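# Unfold a pallet collar and set it squarely on the pallet

## Task

Unfold the pallet collar into its open shape and lower it so it sits squarely on top of the pallet.

## Robot and tools

Robots: four identical Kinova Gen3 arms named arm1, arm2, arm3 and arm4. Each has seven joints, a Robotiq 2F-85 two-finger gripper and a wrist camera (arm1_cam_wrist to arm4_cam_wrist). Two fixed room cameras, cam_high and cam_low, also watch the scene. The hand reaches roughly 1.0 m from the joint-1 axis at full extension.

Frames: one shared scene frame, origin on the floor, +z up, in metres. Arm feet (base_link), each facing along its own +x: arm1 x=-0.429 y=-0.870 z=+0.773 quat_wxyz=(+0.719, +0.000, -0.003, +0.695); arm2 x=+0.222 y=-0.879 z=+0.840 quat_wxyz=(+0.694, -0.006, -0.002, +0.720); arm3 x=+1.000 y=-0.051 z=+0.810 quat_wxyz=(+0.100, +0.000, -0.001, -0.995); arm4 x=-0.901 y=-0.168 z=+0.781 quat_wxyz=(+0.991, +0.001, -0.001, -0.137). The hand point sits between the finger pads, about 2 cm back from the tips when shut or half open, 0.5 cm when fully open. Hand z points along the fingers; the fingers open and close along hand y.

Tool move: one action for any subset of arms. Arguments are arm1, arm2, arm3, arm4 (each its own object) plus optional cameras. Inside an arm object: joints, a dictionary of absolute joint targets keyed by name (not offsets), and optional min_time_s. Joint keys and ranges, in radians: joint1_rad -69.115 to 69.115 (whole-arm swivel about the foot axis, positive clockwise from above, 0 points along the foot's +x); joint2_rad -2.249 to 2.249 (shoulder, 0 upright, positive leans forward); joint3_rad -69.115 to 69.115 (upper-arm twist); joint4_rad -2.579 to 2.579 (elbow, 0 straight; with joint3 at 0, positive bends the same way positive joint2 tips); joint5_rad -69.115 to 69.115 (forearm twist); joint6_rad -2.099 to 2.099 (wrist bend, 0 in line; with joint5 at 0 positive bends like positive joint4); joint7_rad -69.115 to 69.115 (hand roll, positive counter-clockwise seen from behind the hand). gripper_m is the absolute fingertip gap in metres, 0 to 0.085. Tolerance for done is ±0.01 rad per joint and ±0.003 m for the gripper. Any key you omit gets no new target but may still be driving toward an earlier one. min_time_s (0.1 to 8 s) sets a floor on how long that arm's motions take; it never slows other arms. Joint target speed is capped at 1.39 rad/s for joints 1-4 and 1.22 rad/s for joints 5-7, with acceleration caps of 1 and 10 rad/s² respectively; one arm's moving joints start and finish together, and the hand can sweep a wide arc between postures. Unknown keys make the call invalid; out-of-range values get it refused, and a refusal (or a stop) cancels the later move, wait and finished_scene calls in that same reply. cameras takes names from the list above or "all"; [] means none; omitted means all only for an empty move. An empty move returns full state, images and the current scene number.

Tool wait: seconds from 0 to 10, plus optional cameras; nothing new is commanded.

Tool zoom_image: camera plus region [x0, y0, x1, y1] in pixels from the top-left of that camera's latest image, at most 504 by 504; only cameras in the newest images can be zoomed.

Tool finished_scene: scene is the current scene's integer number. It is final; the goal must hold without the robots.

Reading results: the move line lists each arm given motion with done or its worst status. joint_status words: off_target (stopped short, may still push), time_out (gives up and holds), not_followed (a safety check blocked the arm; it may keep trying until retargeted), limit_stop_at_motor_heat (resend the target). Arms under "as last shown" were not commanded and repeat earlier values. on_its_own reports uncommanded behaviour. Joint velocities are rad/s in joint order; "within noise" means still. Joint torques (N m, positive toward larger angles) carry per-arm offset and noise; a change at rest signals contact or load. Flange force is the external force in hand x y z, including held weight, noisy during acceleration and near singular postures; "no reading" means unavailable. Images may lag the state slightly. MOTOR HOT appears at 60 °C; at 75 °C an OVER-TEMPERATURE FAULT makes that arm sag for 30-60 s or more.

Cautions: the arms keep pushing on contact and can press hard; a joint may read done while jammed short. Torque limits are 104.5 N m (joints 1-4) and 51.3 N m (joints 5-7); exceeding one, or straying more than 5 degrees from the planned path, freezes that arm and its gripper for 10 s. Never let two arms press together, and never close a gripper on another arm's fingers; the anti-collision check can be late and ignores finger contact. Keep the collar and pallet in the work area and off the floor, avoid drops, slams and releasing moving parts, and avoid heavy pulls, twists or hard grips on parts still resting on something. For a firm hold, open wide then close to well under the object's width. Long stretched or loaded holds heat motors. Loose objects may occasionally get a small push. Smooth, quick, low-effort motion is preferred.

Each tool is called after "Emit:" as name(argument=value, ...), one argument or row to a line, values as JSON.

## Session

I'll start by looking at the scene's full state and all cameras.

Emit:
move(
)

Scene clock: 0.00 s.
Joint torques (N m): no reading
Motor temperatures (°C): arm1=[35 33 26 33 35 44 44] | arm2=[30 34 28 28 46 34 41] | arm3=[31 30 29 31 40 42 39] | arm4=[36 33 33 31 41 49 36]
Flange force (N): no reading
Joint velocities: within noise
arm1.joint_positions: joint1_rad=+0.258 joint2_rad=-0.489 joint3_rad=-0.059 joint4_rad=+1.570 joint5_rad=-0.031 joint6_rad=+1.975 joint7_rad=+1.481 gripper_m=+0.085
arm1.joint_status: not commanded
arm1.hand: x=-0.3967 y=-0.7713 z=+1.2679 quat_wxyz=(-0.035, +0.587, -0.809, -0.028) (m; scene frame)
arm2.joint_positions: joint1_rad=+0.230 joint2_rad=-0.437 joint3_rad=-0.070 joint4_rad=+1.507 joint5_rad=+0.003 joint6_rad=+2.054 joint7_rad=+1.101 gripper_m=+0.085
arm2.joint_status: not commanded
arm2.hand: x=+0.2486 y=-0.7773 z=+1.3455 quat_wxyz=(-0.022, +0.466, -0.885, +0.007) (m; scene frame)
arm3.joint_positions: joint1_rad=+0.083 joint2_rad=-0.422 joint3_rad=-0.046 joint4_rad=+1.479 joint5_rad=-0.033 joint6_rad=+1.953 joint7_rad=+1.694 gripper_m=+0.085
arm3.joint_status: not commanded
arm3.hand: x=+0.8585 y=-0.0614 z=+1.3241 quat_wxyz=(-0.007, -0.987, -0.148, +0.065) (m; scene frame)
arm4.joint_positions: joint1_rad=-0.409 joint2_rad=-0.420 joint3_rad=-0.039 joint4_rad=+1.509 joint5_rad=-0.048 joint6_rad=+1.990 joint7_rad=+1.154 gripper_m=+0.085
arm4.joint_status: not commanded
arm4.hand: x=-0.7757 y=-0.1548 z=+1.2852 quat_wxyz=(-0.027, -0.113, -0.993, -0.023) (m; scene frame)
pictures: arm1_cam_wrist, arm2_cam_wrist, arm3_cam_wrist, arm4_cam_wrist, cam_high, cam_low
Images, in order (width x height): arm1_cam_wrist 896x504, arm2_cam_wrist 896x504, arm3_cam_wrist 896x504, arm4_cam_wrist 896x504, cam_high 896x504, cam_low 896x504.

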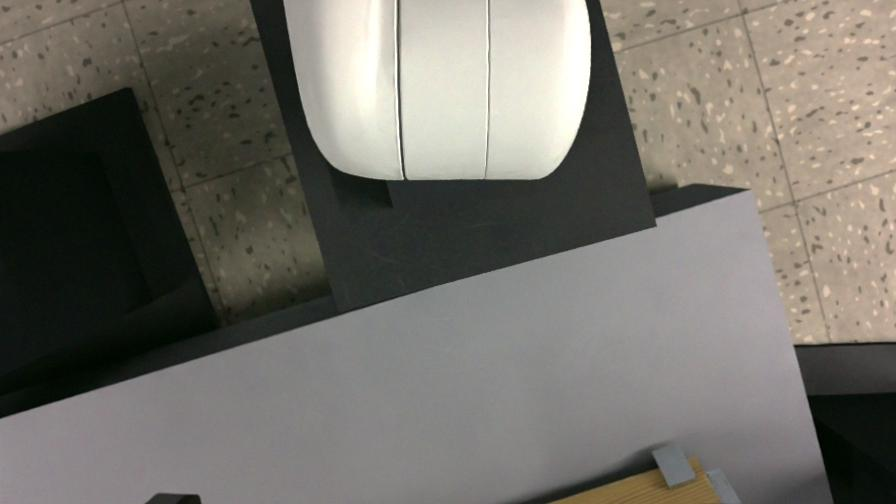

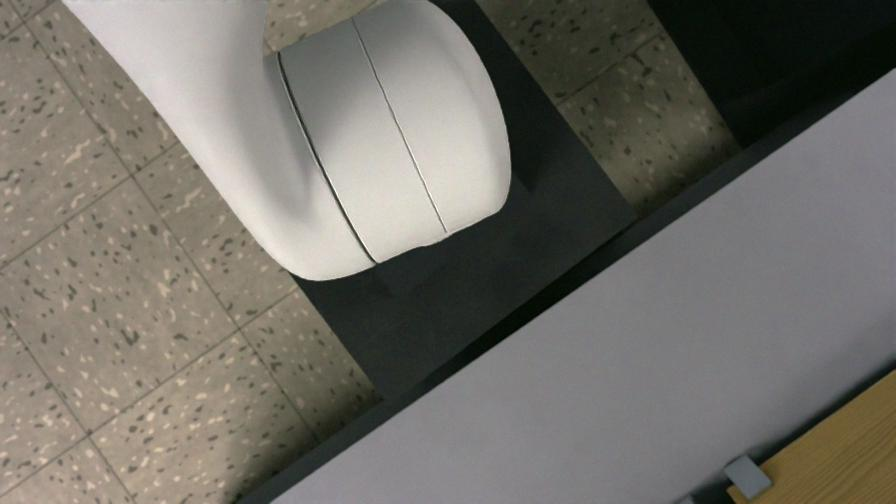

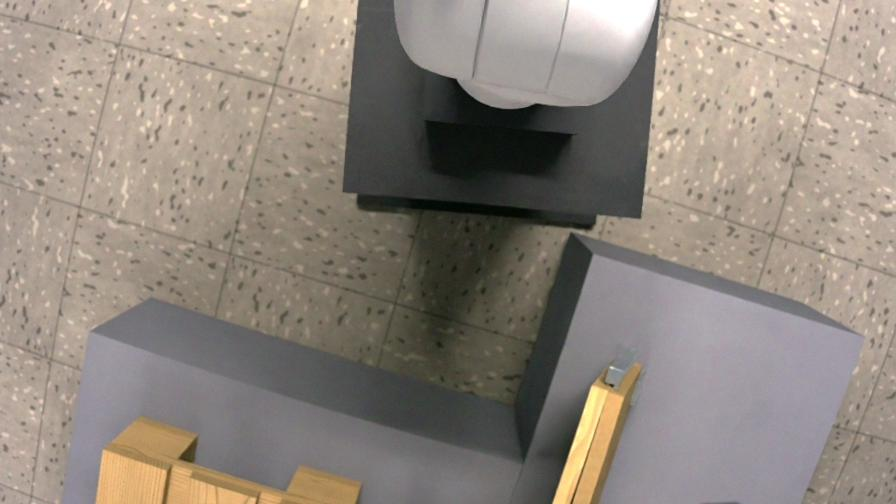

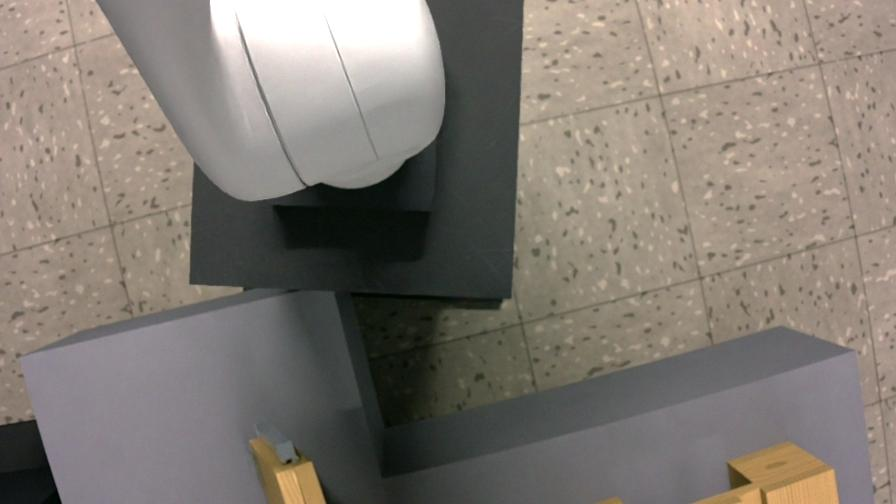

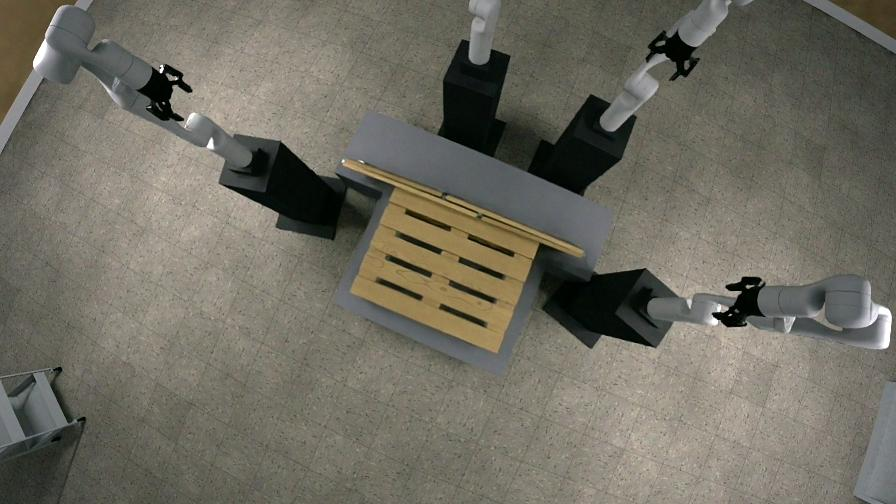

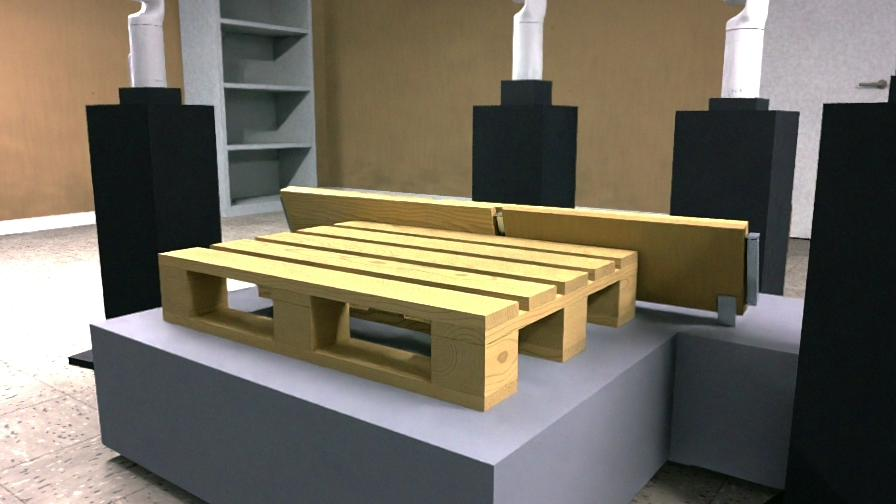

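Emit:
zoom_image(
  camera="cam_low",
  region=[270, 170, 522, 330],
)

Emit:
zoom_image(
  camera="cam_low",
  region=[480, 180, 800, 360],
)

Emit:
zoom_image(
  camera="cam_high",
  region=[320, 100, 480, 260],
)

Emit:
zoom_image(
  camera="cam_high",
  region=[460, 160, 640, 370],
)

Scaled by 2.000 from the camera's 896x504 image, which has a finer 1280x720 frame.

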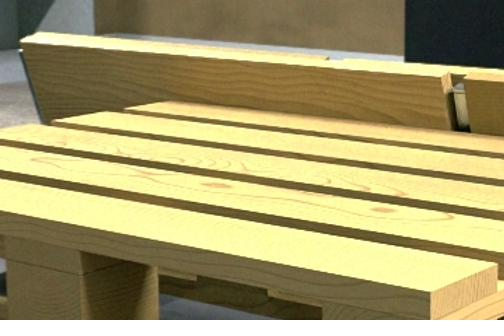

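Scaled by 1.575 from the camera's 896x504 image, which has a finer 1280x720 frame.

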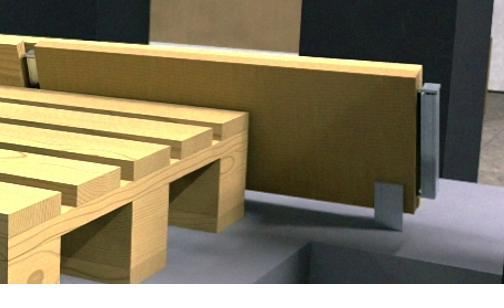

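Scaled by 3.150 from the camera's 896x504 image, which has a finer 1280x720 frame.

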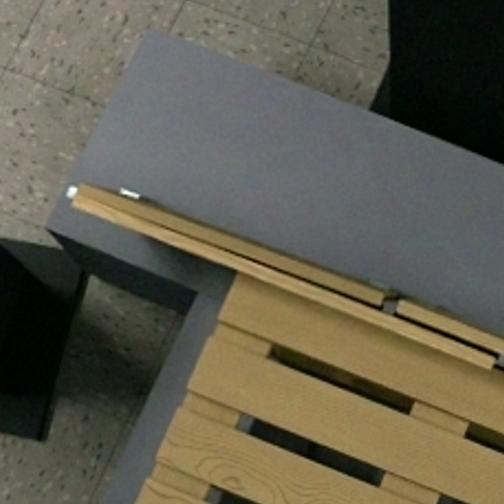

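Scaled by 2.400 from the camera's 896x504 image, which has a finer 1280x720 frame.

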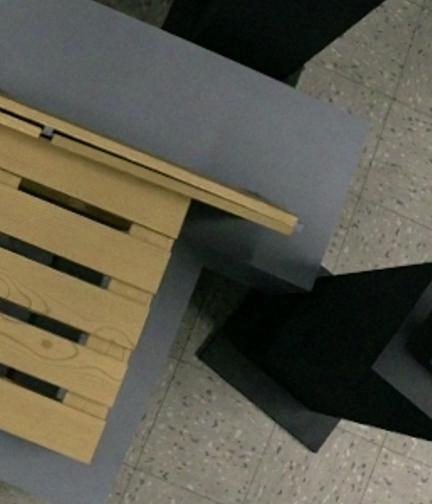

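Emit:
move(
  arm1={"joints": {"joint1_rad": -0.0339, "joint2_rad": 0.5139, "joint3_rad": 0.0, "joint4_rad": 1.4261, "joint5_rad": 0.0, "joint6_rad": 1.2016, "joint7_rad": 1.5708}},
  arm2={"joints": {"joint1_rad": 0.0368, "joint2_rad": 0.5849, "joint3_rad": 0.0, "joint4_rad": 1.5378, "joint5_rad": 0.0, "joint6_rad": 1.0189, "joint7_rad": 1.5708}},
  arm3={"joints": {"joint1_rad": -0.091, "joint2_rad": 0.5501, "joint3_rad": 0.0, "joint4_rad": 1.4919, "joint5_rad": 0.0, "joint6_rad": 1.0996, "joint7_rad": 1.5708}},
  arm4={"joints": {"joint1_rad": -0.962, "joint2_rad": 0.521, "joint3_rad": 0.0, "joint4_rad": 1.4414, "joint5_rad": 0.0, "joint6_rad": 1.1792, "joint7_rad": 1.5708}},
  cameras=["arm1_cam_wrist", "arm2_cam_wrist", "arm3_cam_wrist", "arm4_cam_wrist"],
)

Scene clock: 36.37 s.
Joint torques (N m): arm1=[0.19 -19.77 0.79 -9.61 -0.1 -0.13 0.31] | arm2=[-0.14 -18.05 -0.02 -5.24 -0.18 -0.22 -0.38] | arm3=[0.37 -16.93 0.81 -8.31 0.11 -0.12 -0.16] | arm4=[-0.01 -19.12 2.28 -8.67 -0.08 0.08 -0.13]
Motor temperatures (°C): arm1=[35 33 26 33 35 44 44] | arm2=[30 33 28 28 46 34 41] | arm3=[31 30 29 31 40 42 39] | arm4=[36 33 33 31 41 49 36]
Flange force (N): arm1=[1.1 1.0 3.5] | arm2=[-7.7 -1.8 -5.4] | arm3=[4.3 0.7 -1.4] | arm4=[0.0 0.1 1.7]
move: arm1 done; arm2 done; arm3 done; arm4 done
Joint velocities: within noise
arm1.joint_positions: joint1_rad=-0.034 joint2_rad=+0.514 joint3_rad=+0.000 joint4_rad=+1.426 joint5_rad=+0.000 joint6_rad=+1.202 joint7_rad=+1.571 gripper_m=+0.085
arm1.joint_status: all done
arm1.hand: x=-0.4050 y=-0.3708 z=+1.0016 quat_wxyz=(-0.003, +0.707, -0.707, +0.000) (m; scene frame)
arm2.joint_positions: joint1_rad=+0.037 joint2_rad=+0.585 joint3_rad=+0.000 joint4_rad=+1.538 joint5_rad=+0.000 joint6_rad=+1.019 joint7_rad=+1.571 gripper_m=+0.085
arm2.joint_status: all done
arm2.hand: x=+0.2457 y=-0.3785 z=+0.9968 quat_wxyz=(-0.002, +0.707, -0.707, +0.006) (m; scene frame)
arm3.joint_positions: joint1_rad=-0.091 joint2_rad=+0.550 joint3_rad=+0.000 joint4_rad=+1.492 joint5_rad=+0.000 joint6_rad=+1.100 joint7_rad=+1.571 gripper_m=+0.085
arm3.joint_status: all done
arm3.hand: x=+0.5140 y=-0.1700 z=+0.9992 quat_wxyz=(-0.001, -0.989, -0.145, +0.000) (m; scene frame)
arm4.joint_positions: joint1_rad=-0.962 joint2_rad=+0.521 joint3_rad=+0.000 joint4_rad=+1.441 joint5_rad=+0.000 joint6_rad=+1.179 joint7_rad=+1.571 gripper_m=+0.085
arm4.joint_status: all done
arm4.hand: x=-0.4984 y=+0.1297 z=+1.0004 quat_wxyz=(-0.001, +0.337, -0.942, -0.001) (m; scene frame)
pictures: arm1_cam_wrist, arm2_cam_wrist, arm3_cam_wrist, arm4_cam_wrist
Images, in order (width x height): arm1_cam_wrist 896x504, arm2_cam_wrist 896x504, arm3_cam_wrist 896x504, arm4_cam_wrist 896x504.

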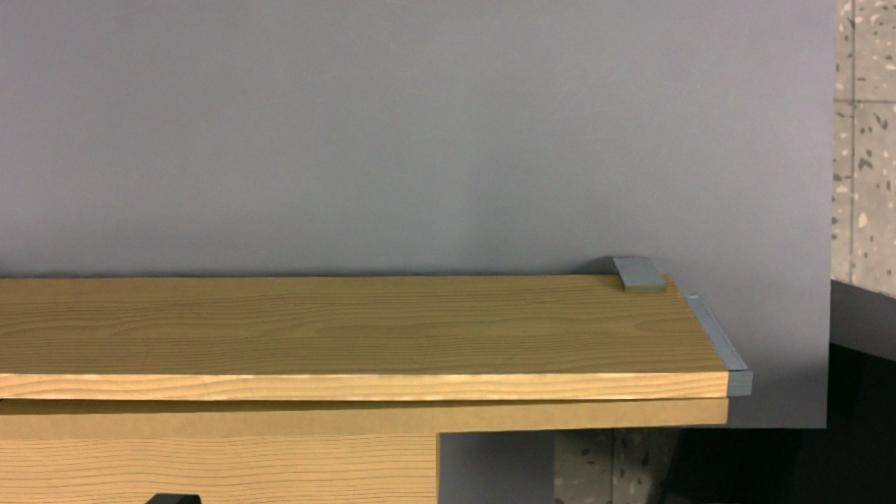

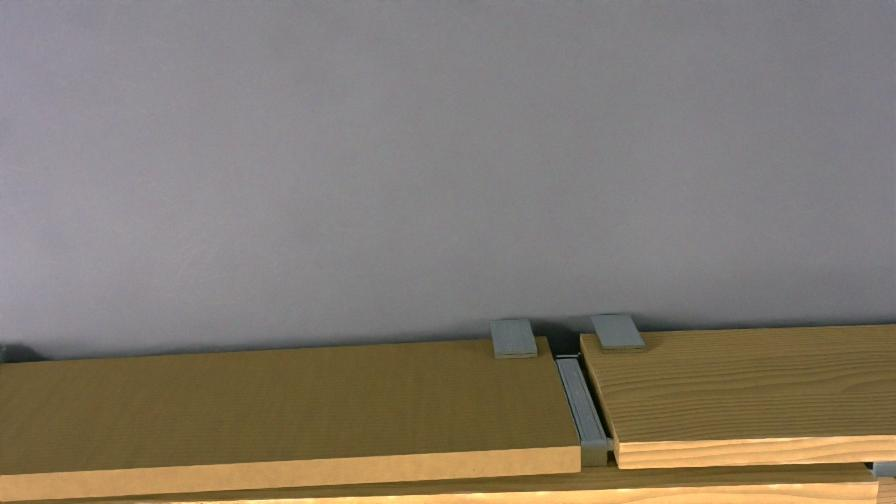

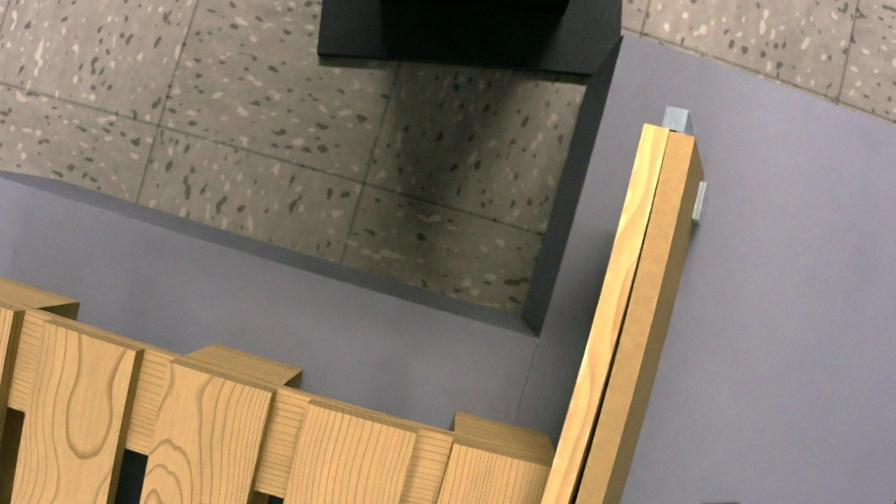

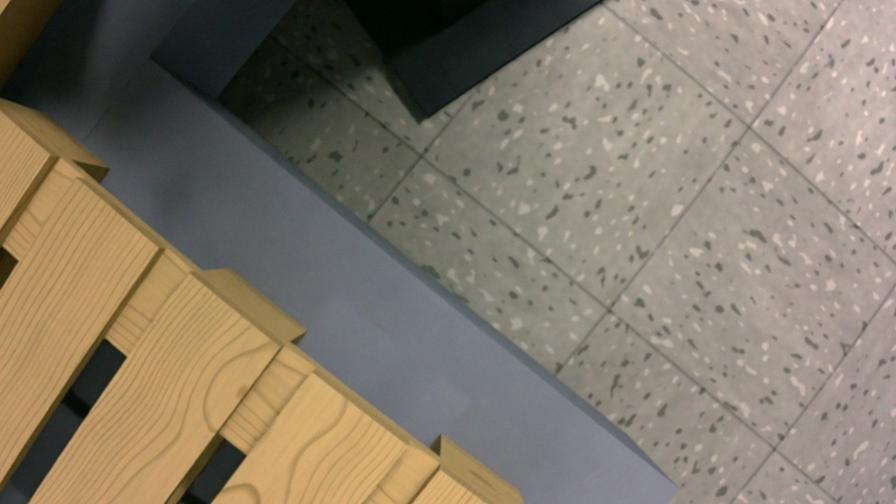

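Emit:
zoom_image(
  camera="arm1_cam_wrist",
  region=[580, 240, 780, 440],
)

Emit:
zoom_image(
  camera="arm2_cam_wrist",
  region=[470, 300, 670, 500],
)

Emit:
zoom_image(
  camera="arm3_cam_wrist",
  region=[600, 80, 740, 220],
)

Scaled by 2.520 from the camera's 896x504 image, which has a finer 1280x720 frame.

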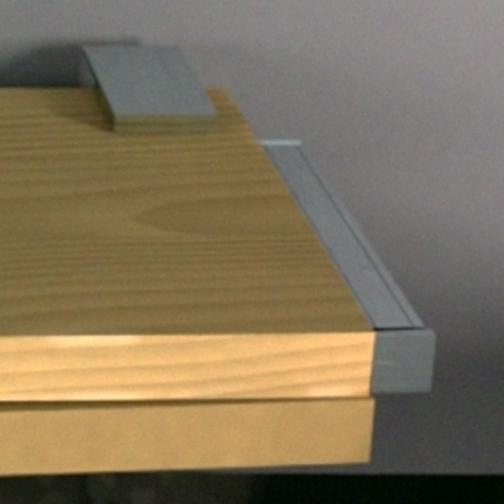

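Scaled by 2.520 from the camera's 896x504 image, which has a finer 1280x720 frame.

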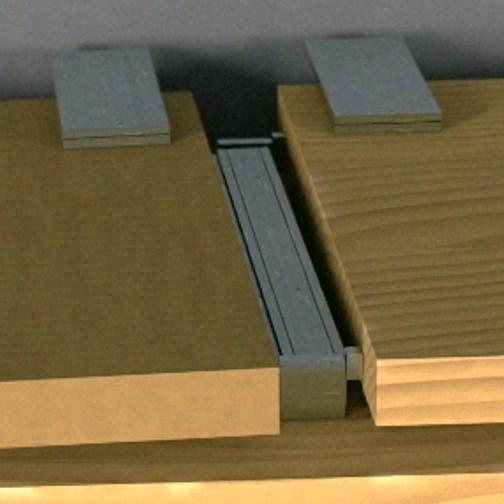

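Scaled by 3.600 from the camera's 896x504 image, which has a finer 1280x720 frame.

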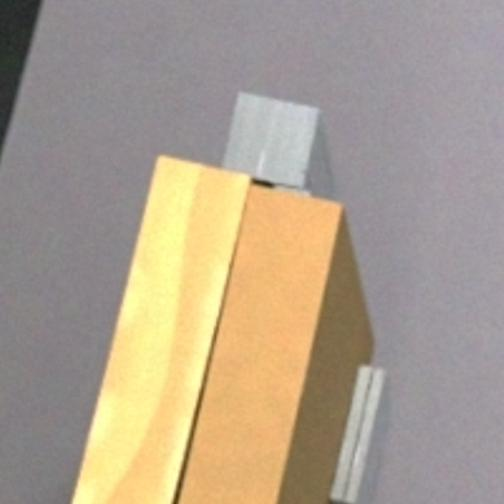

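Emit:
move(
  arm1={"joints": {"joint2_rad": 0.4597, "joint4_rad": 1.0284, "joint6_rad": 1.6535}},
  arm2={"joints": {"joint2_rad": 0.4636, "joint4_rad": 1.2355, "joint6_rad": 1.4425}},
  arm3={"joints": {"joint2_rad": 0.4576, "joint4_rad": 1.1498, "joint6_rad": 1.5342}},
  arm4={"joints": {"joint2_rad": 0.4583, "joint4_rad": 1.0563, "joint6_rad": 1.627}},
  cameras=["arm1_cam_wrist", "arm2_cam_wrist", "arm3_cam_wrist", "arm4_cam_wrist"],
)

Emit:
zoom_image(
  camera="arm1_cam_wrist",
  region=[580, 200, 780, 400],
)

Emit:
zoom_image(
  camera="arm2_cam_wrist",
  region=[470, 220, 670, 420],
)

Emit:
zoom_image(
  camera="arm3_cam_wrist",
  region=[560, 60, 700, 200],
)

Scene clock: 54.40 s.
Joint torques (N m): arm1=[0.23 -19.38 0.8 -10.23 -0.18 -0.12 0.27] | arm2=[-0.16 -17.36 -0.11 -6.43 -0.15 -0.31 -0.42] | arm3=[0.39 -16.28 0.8 -9.23 0.1 -0.11 -0.19] | arm4=[-0.04 -18.7 2.29 -9.37 -0.06 0.08 -0.11]
Motor temperatures (°C): arm1=[35 33 26 33 35 44 44] | arm2=[30 34 28 28 46 34 41] | arm3=[31 30 29 31 40 42 39] | arm4=[36 34 33 31 40 49 36]
Flange force (N): arm1=[1.2 1.1 4.0] | arm2=[-8.6 -2.0 -8.2] | arm3=[5.0 0.8 0.5] | arm4=[-0.1 0.3 1.7]
move: arm1 done; arm2 done; arm3 done; arm4 done
Joint velocities: within noise
arm1.joint_positions: joint1_rad=-0.034 joint2_rad=+0.460 joint3_rad=+0.000 joint4_rad=+1.028 joint5_rad=+0.000 joint6_rad=+1.653 joint7_rad=+1.571 gripper_m=+0.085
arm1.joint_status: all done
arm1.hand: x=-0.4058 y=-0.3713 z=+1.1517 quat_wxyz=(-0.003, +0.707, -0.707, +0.000) (m; scene frame)
arm2.joint_positions: joint1_rad=+0.037 joint2_rad=+0.464 joint3_rad=+0.000 joint4_rad=+1.236 joint5_rad=+0.000 joint6_rad=+1.443 joint7_rad=+1.571 gripper_m=+0.085
arm2.joint_status: all done
arm2.hand: x=+0.2439 y=-0.3778 z=+1.1469 quat_wxyz=(-0.002, +0.707, -0.707, +0.006) (m; scene frame)
arm3.joint_positions: joint1_rad=-0.091 joint2_rad=+0.458 joint3_rad=+0.000 joint4_rad=+1.150 joint5_rad=+0.000 joint6_rad=+1.534 joint7_rad=+1.571 gripper_m=+0.085
arm3.joint_status: all done
arm3.hand: x=+0.5141 y=-0.1698 z=+1.1492 quat_wxyz=(-0.001, -0.989, -0.145, +0.000) (m; scene frame)
arm4.joint_positions: joint1_rad=-0.962 joint2_rad=+0.458 joint3_rad=+0.000 joint4_rad=+1.056 joint5_rad=+0.000 joint6_rad=+1.627 joint7_rad=+1.571 gripper_m=+0.085
arm4.joint_status: all done
arm4.hand: x=-0.4986 y=+0.1294 z=+1.1504 quat_wxyz=(-0.001, +0.337, -0.942, -0.001) (m; scene frame)
pictures: arm1_cam_wrist, arm2_cam_wrist, arm3_cam_wrist, arm4_cam_wrist
Images, in order (width x height): arm1_cam_wrist 896x504, arm2_cam_wrist 896x504, arm3_cam_wrist 896x504, arm4_cam_wrist 896x504.

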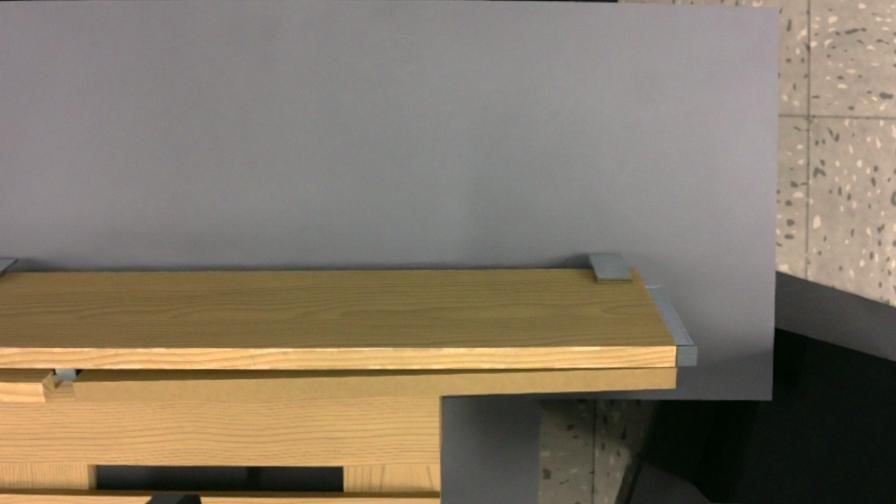

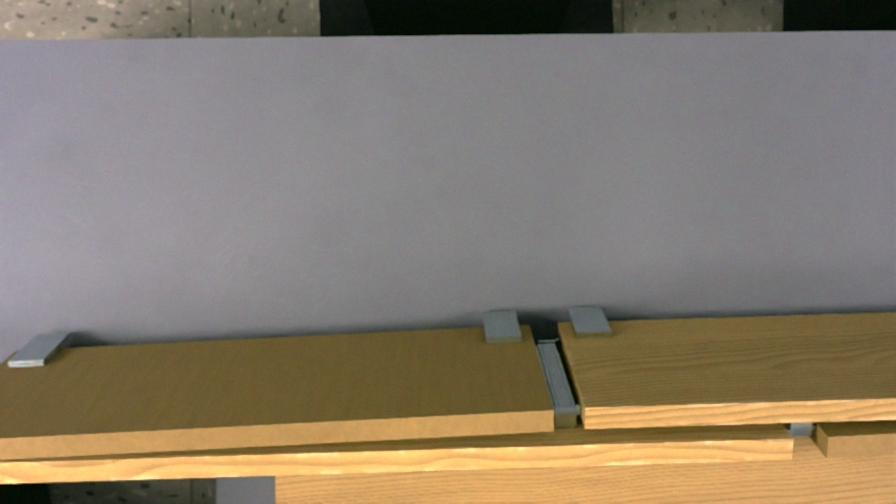

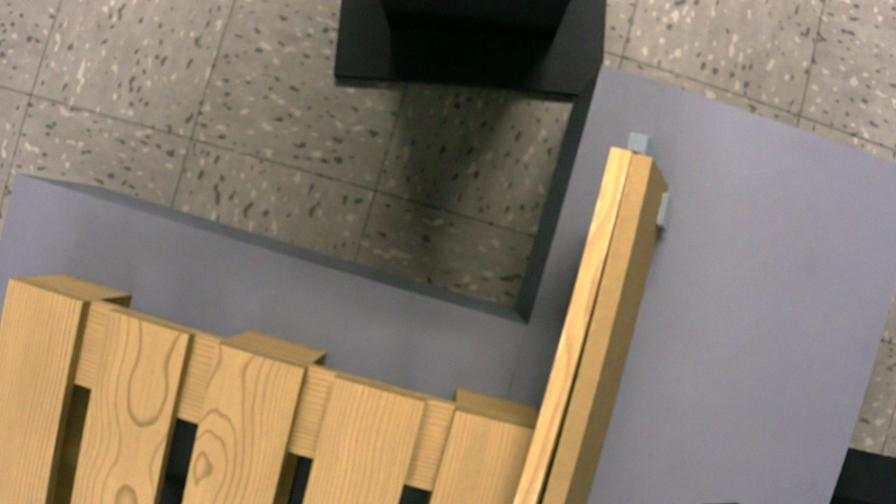

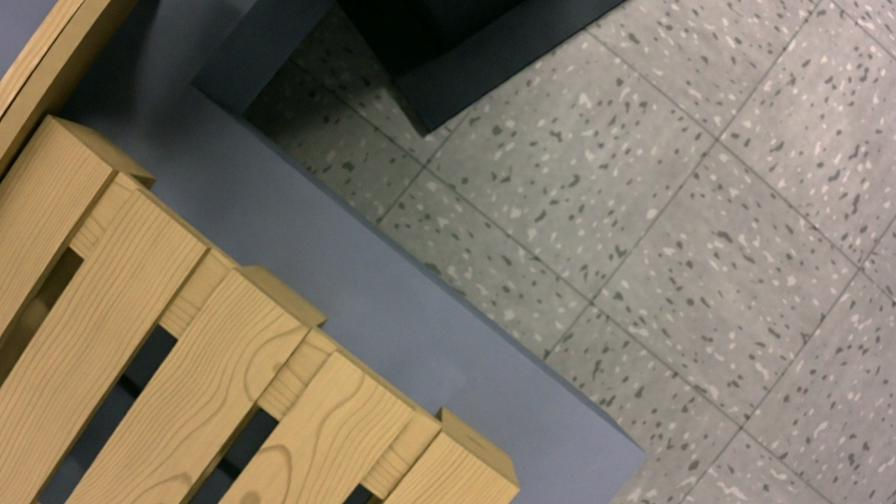

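Scaled by 2.520 from the camera's 896x504 image, which has a finer 1280x720 frame.

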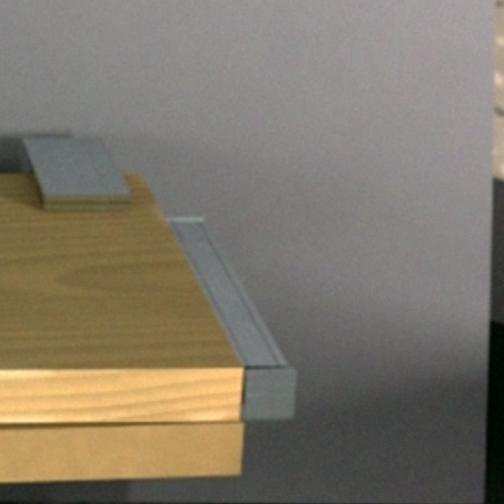

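Scaled by 2.520 from the camera's 896x504 image, which has a finer 1280x720 frame.

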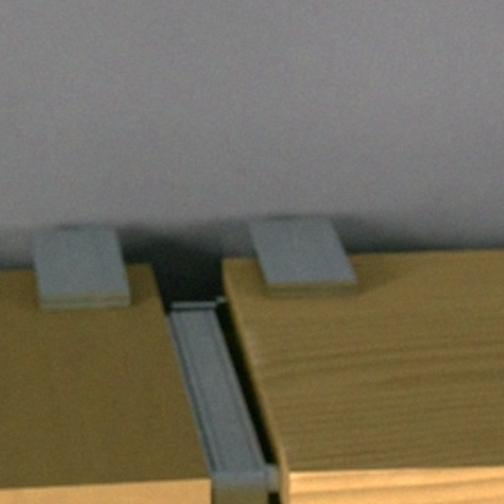

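Scaled by 3.600 from the camera's 896x504 image, which has a finer 1280x720 frame.

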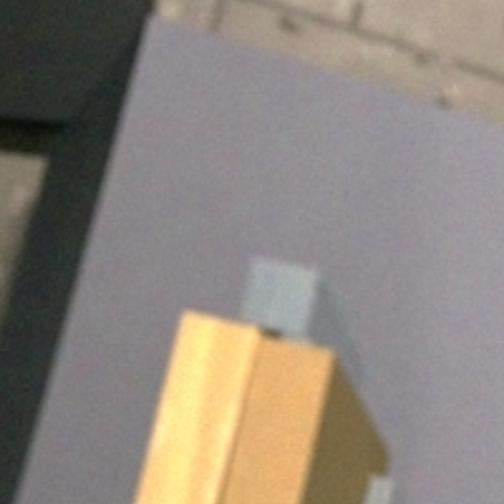

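Emit:
zoom_image(
  camera="arm1_cam_wrist",
  region=[0, 320, 150, 470],
)

Emit:
zoom_image(
  camera="arm2_cam_wrist",
  region=[740, 360, 890, 504],
)

Emit:
zoom_image(
  camera="arm2_cam_wrist",
  region=[500, 340, 660, 500],
)

Emit:
zoom_image(
  camera="arm1_cam_wrist",
  region=[380, 330, 540, 490],
)

Scaled by 3.360 from the camera's 896x504 image, which has a finer 1280x720 frame.

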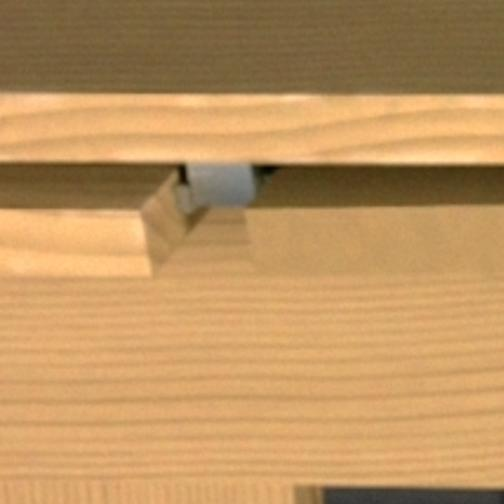

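Scaled by 3.360 from the camera's 896x504 image, which has a finer 1280x720 frame.

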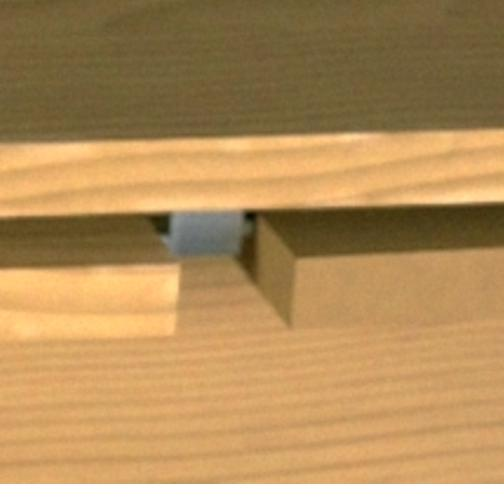

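Scaled by 3.150 from the camera's 896x504 image, which has a finer 1280x720 frame.

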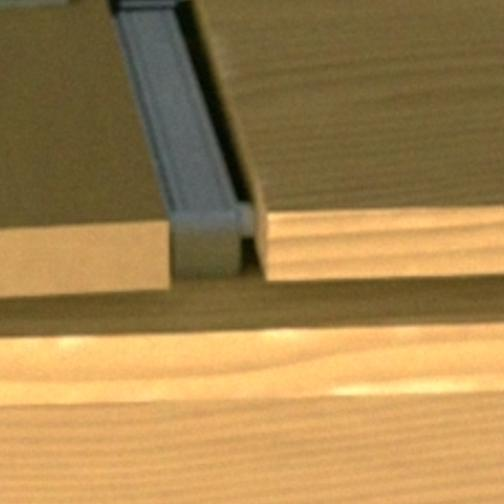

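Scaled by 3.150 from the camera's 896x504 image, which has a finer 1280x720 frame.

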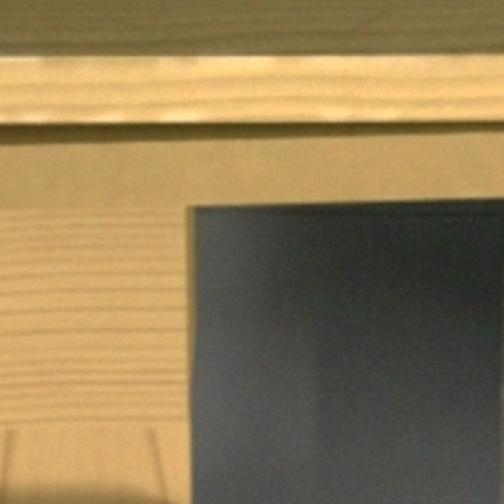

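Emit:
move(
  arm1={"joints": {"joint1_rad": -0.3665, "joint2_rad": 0.8391, "joint4_rad": 0.8211, "joint6_rad": 1.4814, "joint7_rad": 1.2381}},
  arm2={"joints": {"joint1_rad": -0.1475, "joint2_rad": 0.9016, "joint4_rad": 0.9106, "joint6_rad": 1.3294, "joint7_rad": 1.3865}},
  arm3={"joints": {"joint1_rad": -0.3965, "joint2_rad": 0.3969, "joint4_rad": 1.7527, "joint6_rad": 0.992, "joint7_rad": 0.9739}},
  arm4={"joints": {"joint1_rad": -1.029, "joint2_rad": 0.8766, "joint4_rad": 0.7714, "joint6_rad": 1.4936, "joint7_rad": 0.8165}},
  cameras=["arm1_cam_wrist", "arm2_cam_wrist", "arm3_cam_wrist", "arm4_cam_wrist"],
)

Emit:
zoom_image(
  camera="arm1_cam_wrist",
  region=[380, 160, 560, 340],
)

Emit:
zoom_image(
  camera="arm2_cam_wrist",
  region=[380, 160, 560, 340],
)

Emit:
zoom_image(
  camera="arm3_cam_wrist",
  region=[360, 160, 540, 340],
)

Scene clock: 112.20 s.
Joint torques (N m): arm1=[0.22 -25.34 0.93 -10.12 -0.19 -0.13 0.34] | arm2=[-0.07 -23.78 0.15 -6.32 -0.18 -0.2 -0.41] | arm3=[0.41 -13.85 0.73 -7.79 0.1 -0.17 -0.19] | arm4=[-0.04 -25.03 2.4 -9.39 -0.08 0.07 -0.12]
Motor temperatures (°C): arm1=[35 34 26 33 35 44 44] | arm2=[30 35 28 29 45 34 41] | arm3=[31 32 29 31 40 42 39] | arm4=[35 35 33 31 40 48 36]
Flange force (N): arm1=[2.8 -0.1 3.3] | arm2=[-12.5 0.7 -5.8] | arm3=[3.4 -1.3 -1.8] | arm4=[1.1 -1.3 1.6]
move: arm1 done; arm2 done; arm3 done; arm4 done
Joint velocities: within noise
arm1.joint_positions: joint1_rad=-0.367 joint2_rad=+0.839 joint3_rad=+0.000 joint4_rad=+0.821 joint5_rad=+0.000 joint6_rad=+1.481 joint7_rad=+1.238 gripper_m=+0.085
arm1.joint_status: all done
arm1.hand: x=-0.6107 y=-0.2706 z=+1.0011 quat_wxyz=(-0.003, +0.707, -0.707, +0.000) (m; scene frame)
arm2.joint_positions: joint1_rad=-0.147 joint2_rad=+0.902 joint3_rad=+0.000 joint4_rad=+0.911 joint5_rad=+0.000 joint6_rad=+1.329 joint7_rad=+1.387 gripper_m=+0.085
arm2.joint_status: all done
arm2.hand: x=+0.1289 y=-0.2494 z=+0.9946 quat_wxyz=(-0.002, +0.707, -0.707, +0.006) (m; scene frame)
arm3.joint_positions: joint1_rad=-0.396 joint2_rad=+0.397 joint3_rad=+0.000 joint4_rad=+1.753 joint5_rad=+0.000 joint6_rad=+0.992 joint7_rad=+0.974 gripper_m=+0.085
arm3.joint_status: all done
arm3.hand: x=+0.6340 y=-0.2690 z=+0.9995 quat_wxyz=(-0.001, -1.000, +0.000, +0.000) (m; scene frame)
arm4.joint_positions: joint1_rad=-1.029 joint2_rad=+0.877 joint3_rad=+0.000 joint4_rad=+0.771 joint5_rad=+0.000 joint6_rad=+1.494 joint7_rad=+0.817 gripper_m=+0.085
arm4.joint_status: all done
arm4.hand: x=-0.4194 y=+0.2496 z=+1.0007 quat_wxyz=(-0.001, +0.000, -1.000, -0.001) (m; scene frame)
pictures: arm1_cam_wrist, arm2_cam_wrist, arm3_cam_wrist, arm4_cam_wrist
Images, in order (width x height): arm1_cam_wrist 896x504, arm2_cam_wrist 896x504, arm3_cam_wrist 896x504, arm4_cam_wrist 896x504.

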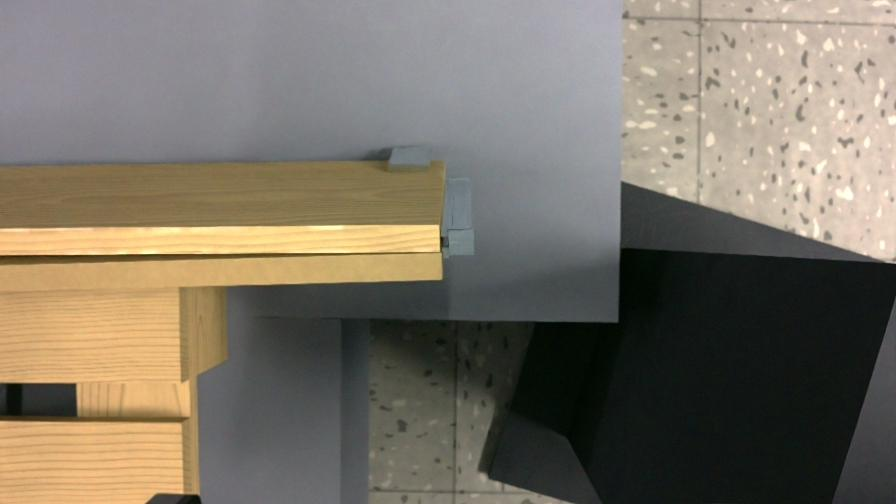

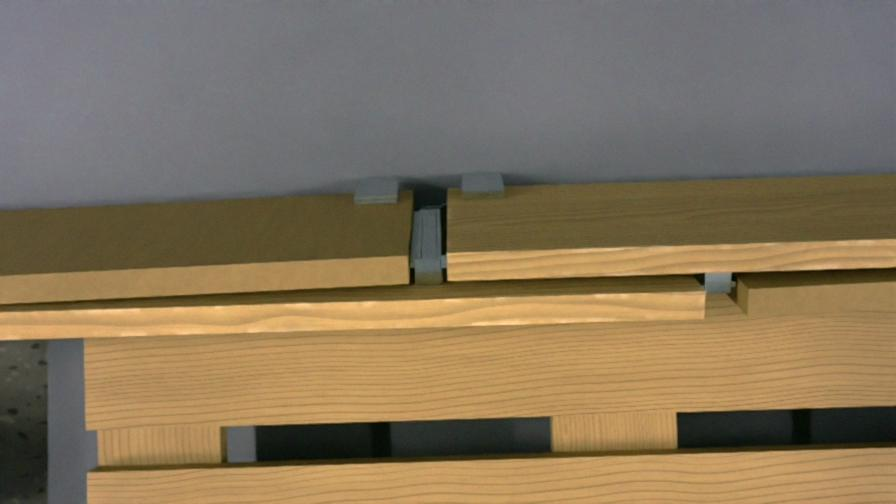

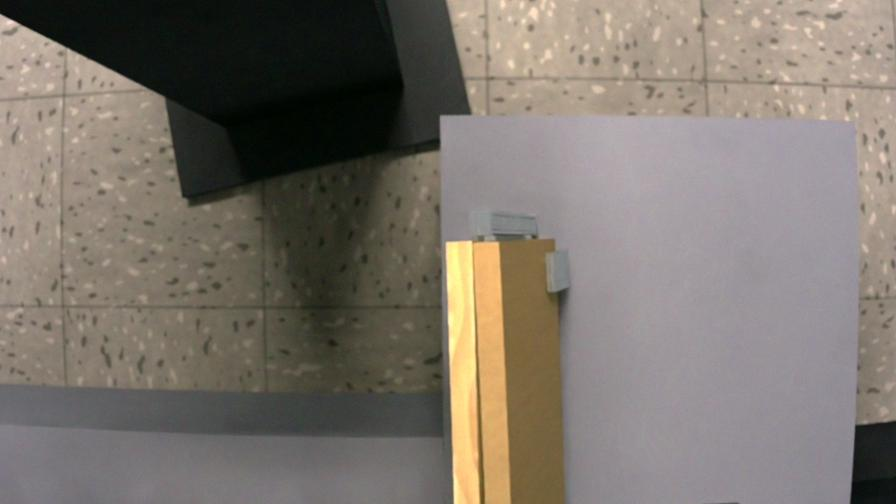

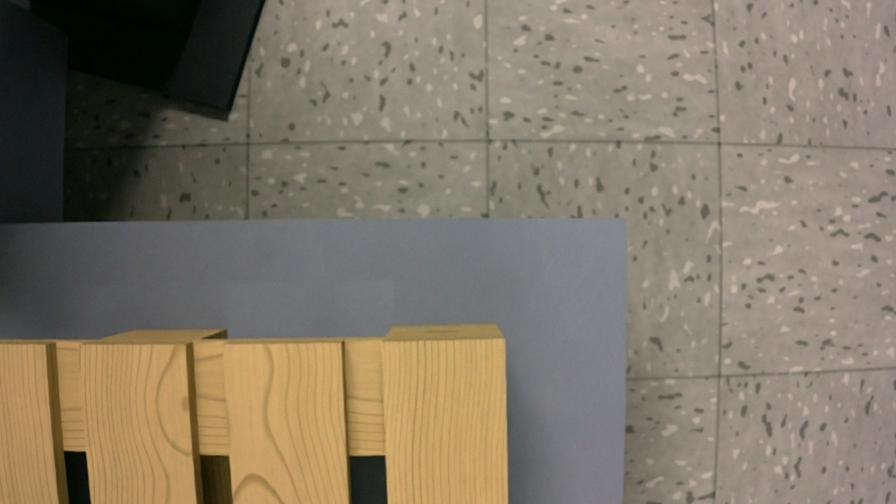

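Scaled by 2.800 from the camera's 896x504 image, which has a finer 1280x720 frame.

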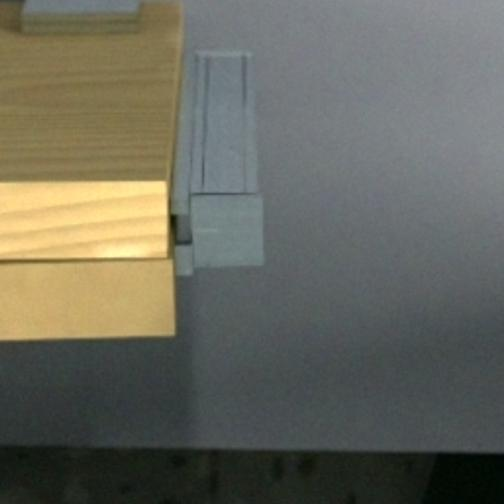

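Scaled by 2.800 from the camera's 896x504 image, which has a finer 1280x720 frame.

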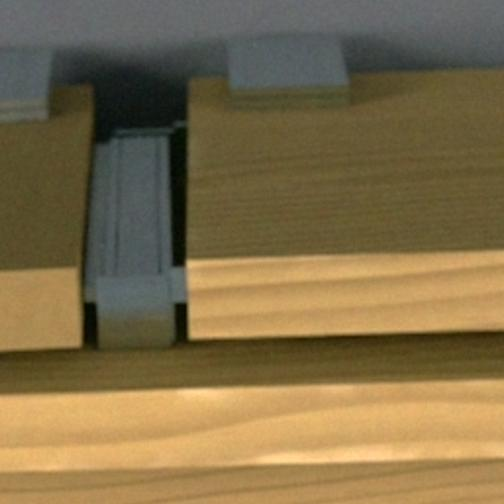

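Scaled by 2.800 from the camera's 896x504 image, which has a finer 1280x720 frame.

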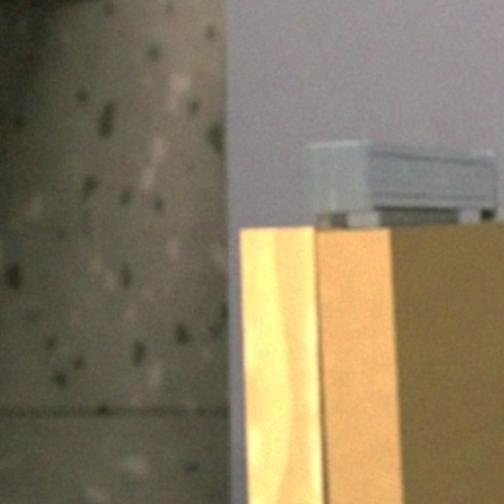

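Emit:
wait(
  seconds=0,
  cameras=["cam_low"],
)

Emit:
zoom_image(
  camera="cam_low",
  region=[690, 210, 790, 340],
)

Emit:
zoom_image(
  camera="arm4_cam_wrist",
  region=[0, 300, 400, 504],
)

Scene clock: 125.80 s.
Joint torques (N m): arm1=[0.21 -25.27 1 -10.21 -0.17 -0.09 0.3] | arm2=[-0.08 -23.77 0.1 -6.28 -0.12 -0.25 -0.39] | arm3=[0.41 -13.83 0.79 -7.82 0.1 -0.14 -0.15] | arm4=[0.04 -24.98 2.41 -9.4 -0.12 0.06 -0.12]
Motor temperatures (°C): arm1=[35 35 26 33 35 44 44] | arm2=[30 35 28 29 45 34 41] | arm3=[31 32 29 31 40 42 39] | arm4=[35 35 33 31 40 48 36]
Flange force (N): arm1=[3.7 -0.4 3.6] | arm2=[-12.9 0.8 -6.0] | arm3=[3.6 -1.3 -1.7] | arm4=[1.3 -1.3 1.6]
Joint velocities: within noise
arm1.joint_positions: joint1_rad=-0.367 joint2_rad=+0.839 joint3_rad=+0.000 joint4_rad=+0.821 joint5_rad=+0.000 joint6_rad=+1.481 joint7_rad=+1.238 gripper_m=+0.085
arm1.joint_status: all done
arm1.hand: x=-0.6107 y=-0.2706 z=+1.0011 quat_wxyz=(-0.003, +0.707, -0.707, +0.000) (m; scene frame)
arm2.joint_positions: joint1_rad=-0.147 joint2_rad=+0.902 joint3_rad=+0.000 joint4_rad=+0.911 joint5_rad=+0.000 joint6_rad=+1.329 joint7_rad=+1.387 gripper_m=+0.085
arm2.joint_status: all done
arm2.hand: x=+0.1289 y=-0.2494 z=+0.9946 quat_wxyz=(-0.002, +0.707, -0.707, +0.006) (m; scene frame)
arm3.joint_positions: joint1_rad=-0.396 joint2_rad=+0.397 joint3_rad=+0.000 joint4_rad=+1.753 joint5_rad=+0.000 joint6_rad=+0.992 joint7_rad=+0.974 gripper_m=+0.085
arm3.joint_status: all done
arm3.hand: x=+0.6340 y=-0.2690 z=+0.9995 quat_wxyz=(-0.001, -1.000, +0.000, +0.000) (m; scene frame)
arm4.joint_positions: joint1_rad=-1.029 joint2_rad=+0.877 joint3_rad=+0.000 joint4_rad=+0.771 joint5_rad=+0.000 joint6_rad=+1.494 joint7_rad=+0.817 gripper_m=+0.085
arm4.joint_status: all done
arm4.hand: x=-0.4194 y=+0.2496 z=+1.0007 quat_wxyz=(-0.001, +0.000, -1.000, -0.001) (m; scene frame)
pictures: cam_low
Images, in order (width x height): cam_low 896x504.

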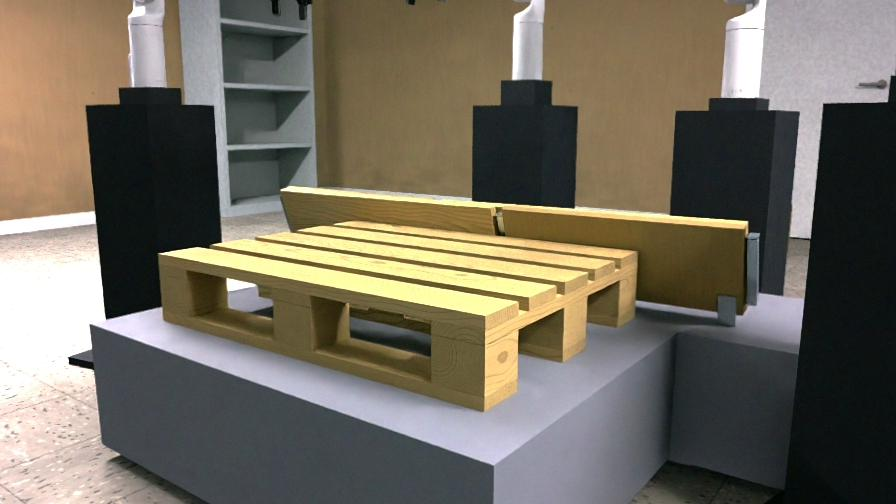

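Scaled by 3.877 from the camera's 896x504 image, which has a finer 1280x720 frame.

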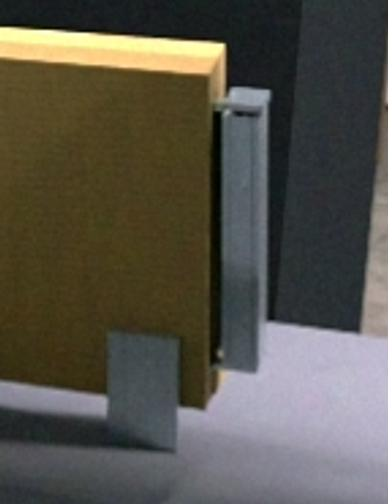

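This scene's latest camera images include none from arm4_cam_wrist. They are from: cam_low. arm4_cam_wrist's image comes with the result of a call that names it in "cameras".


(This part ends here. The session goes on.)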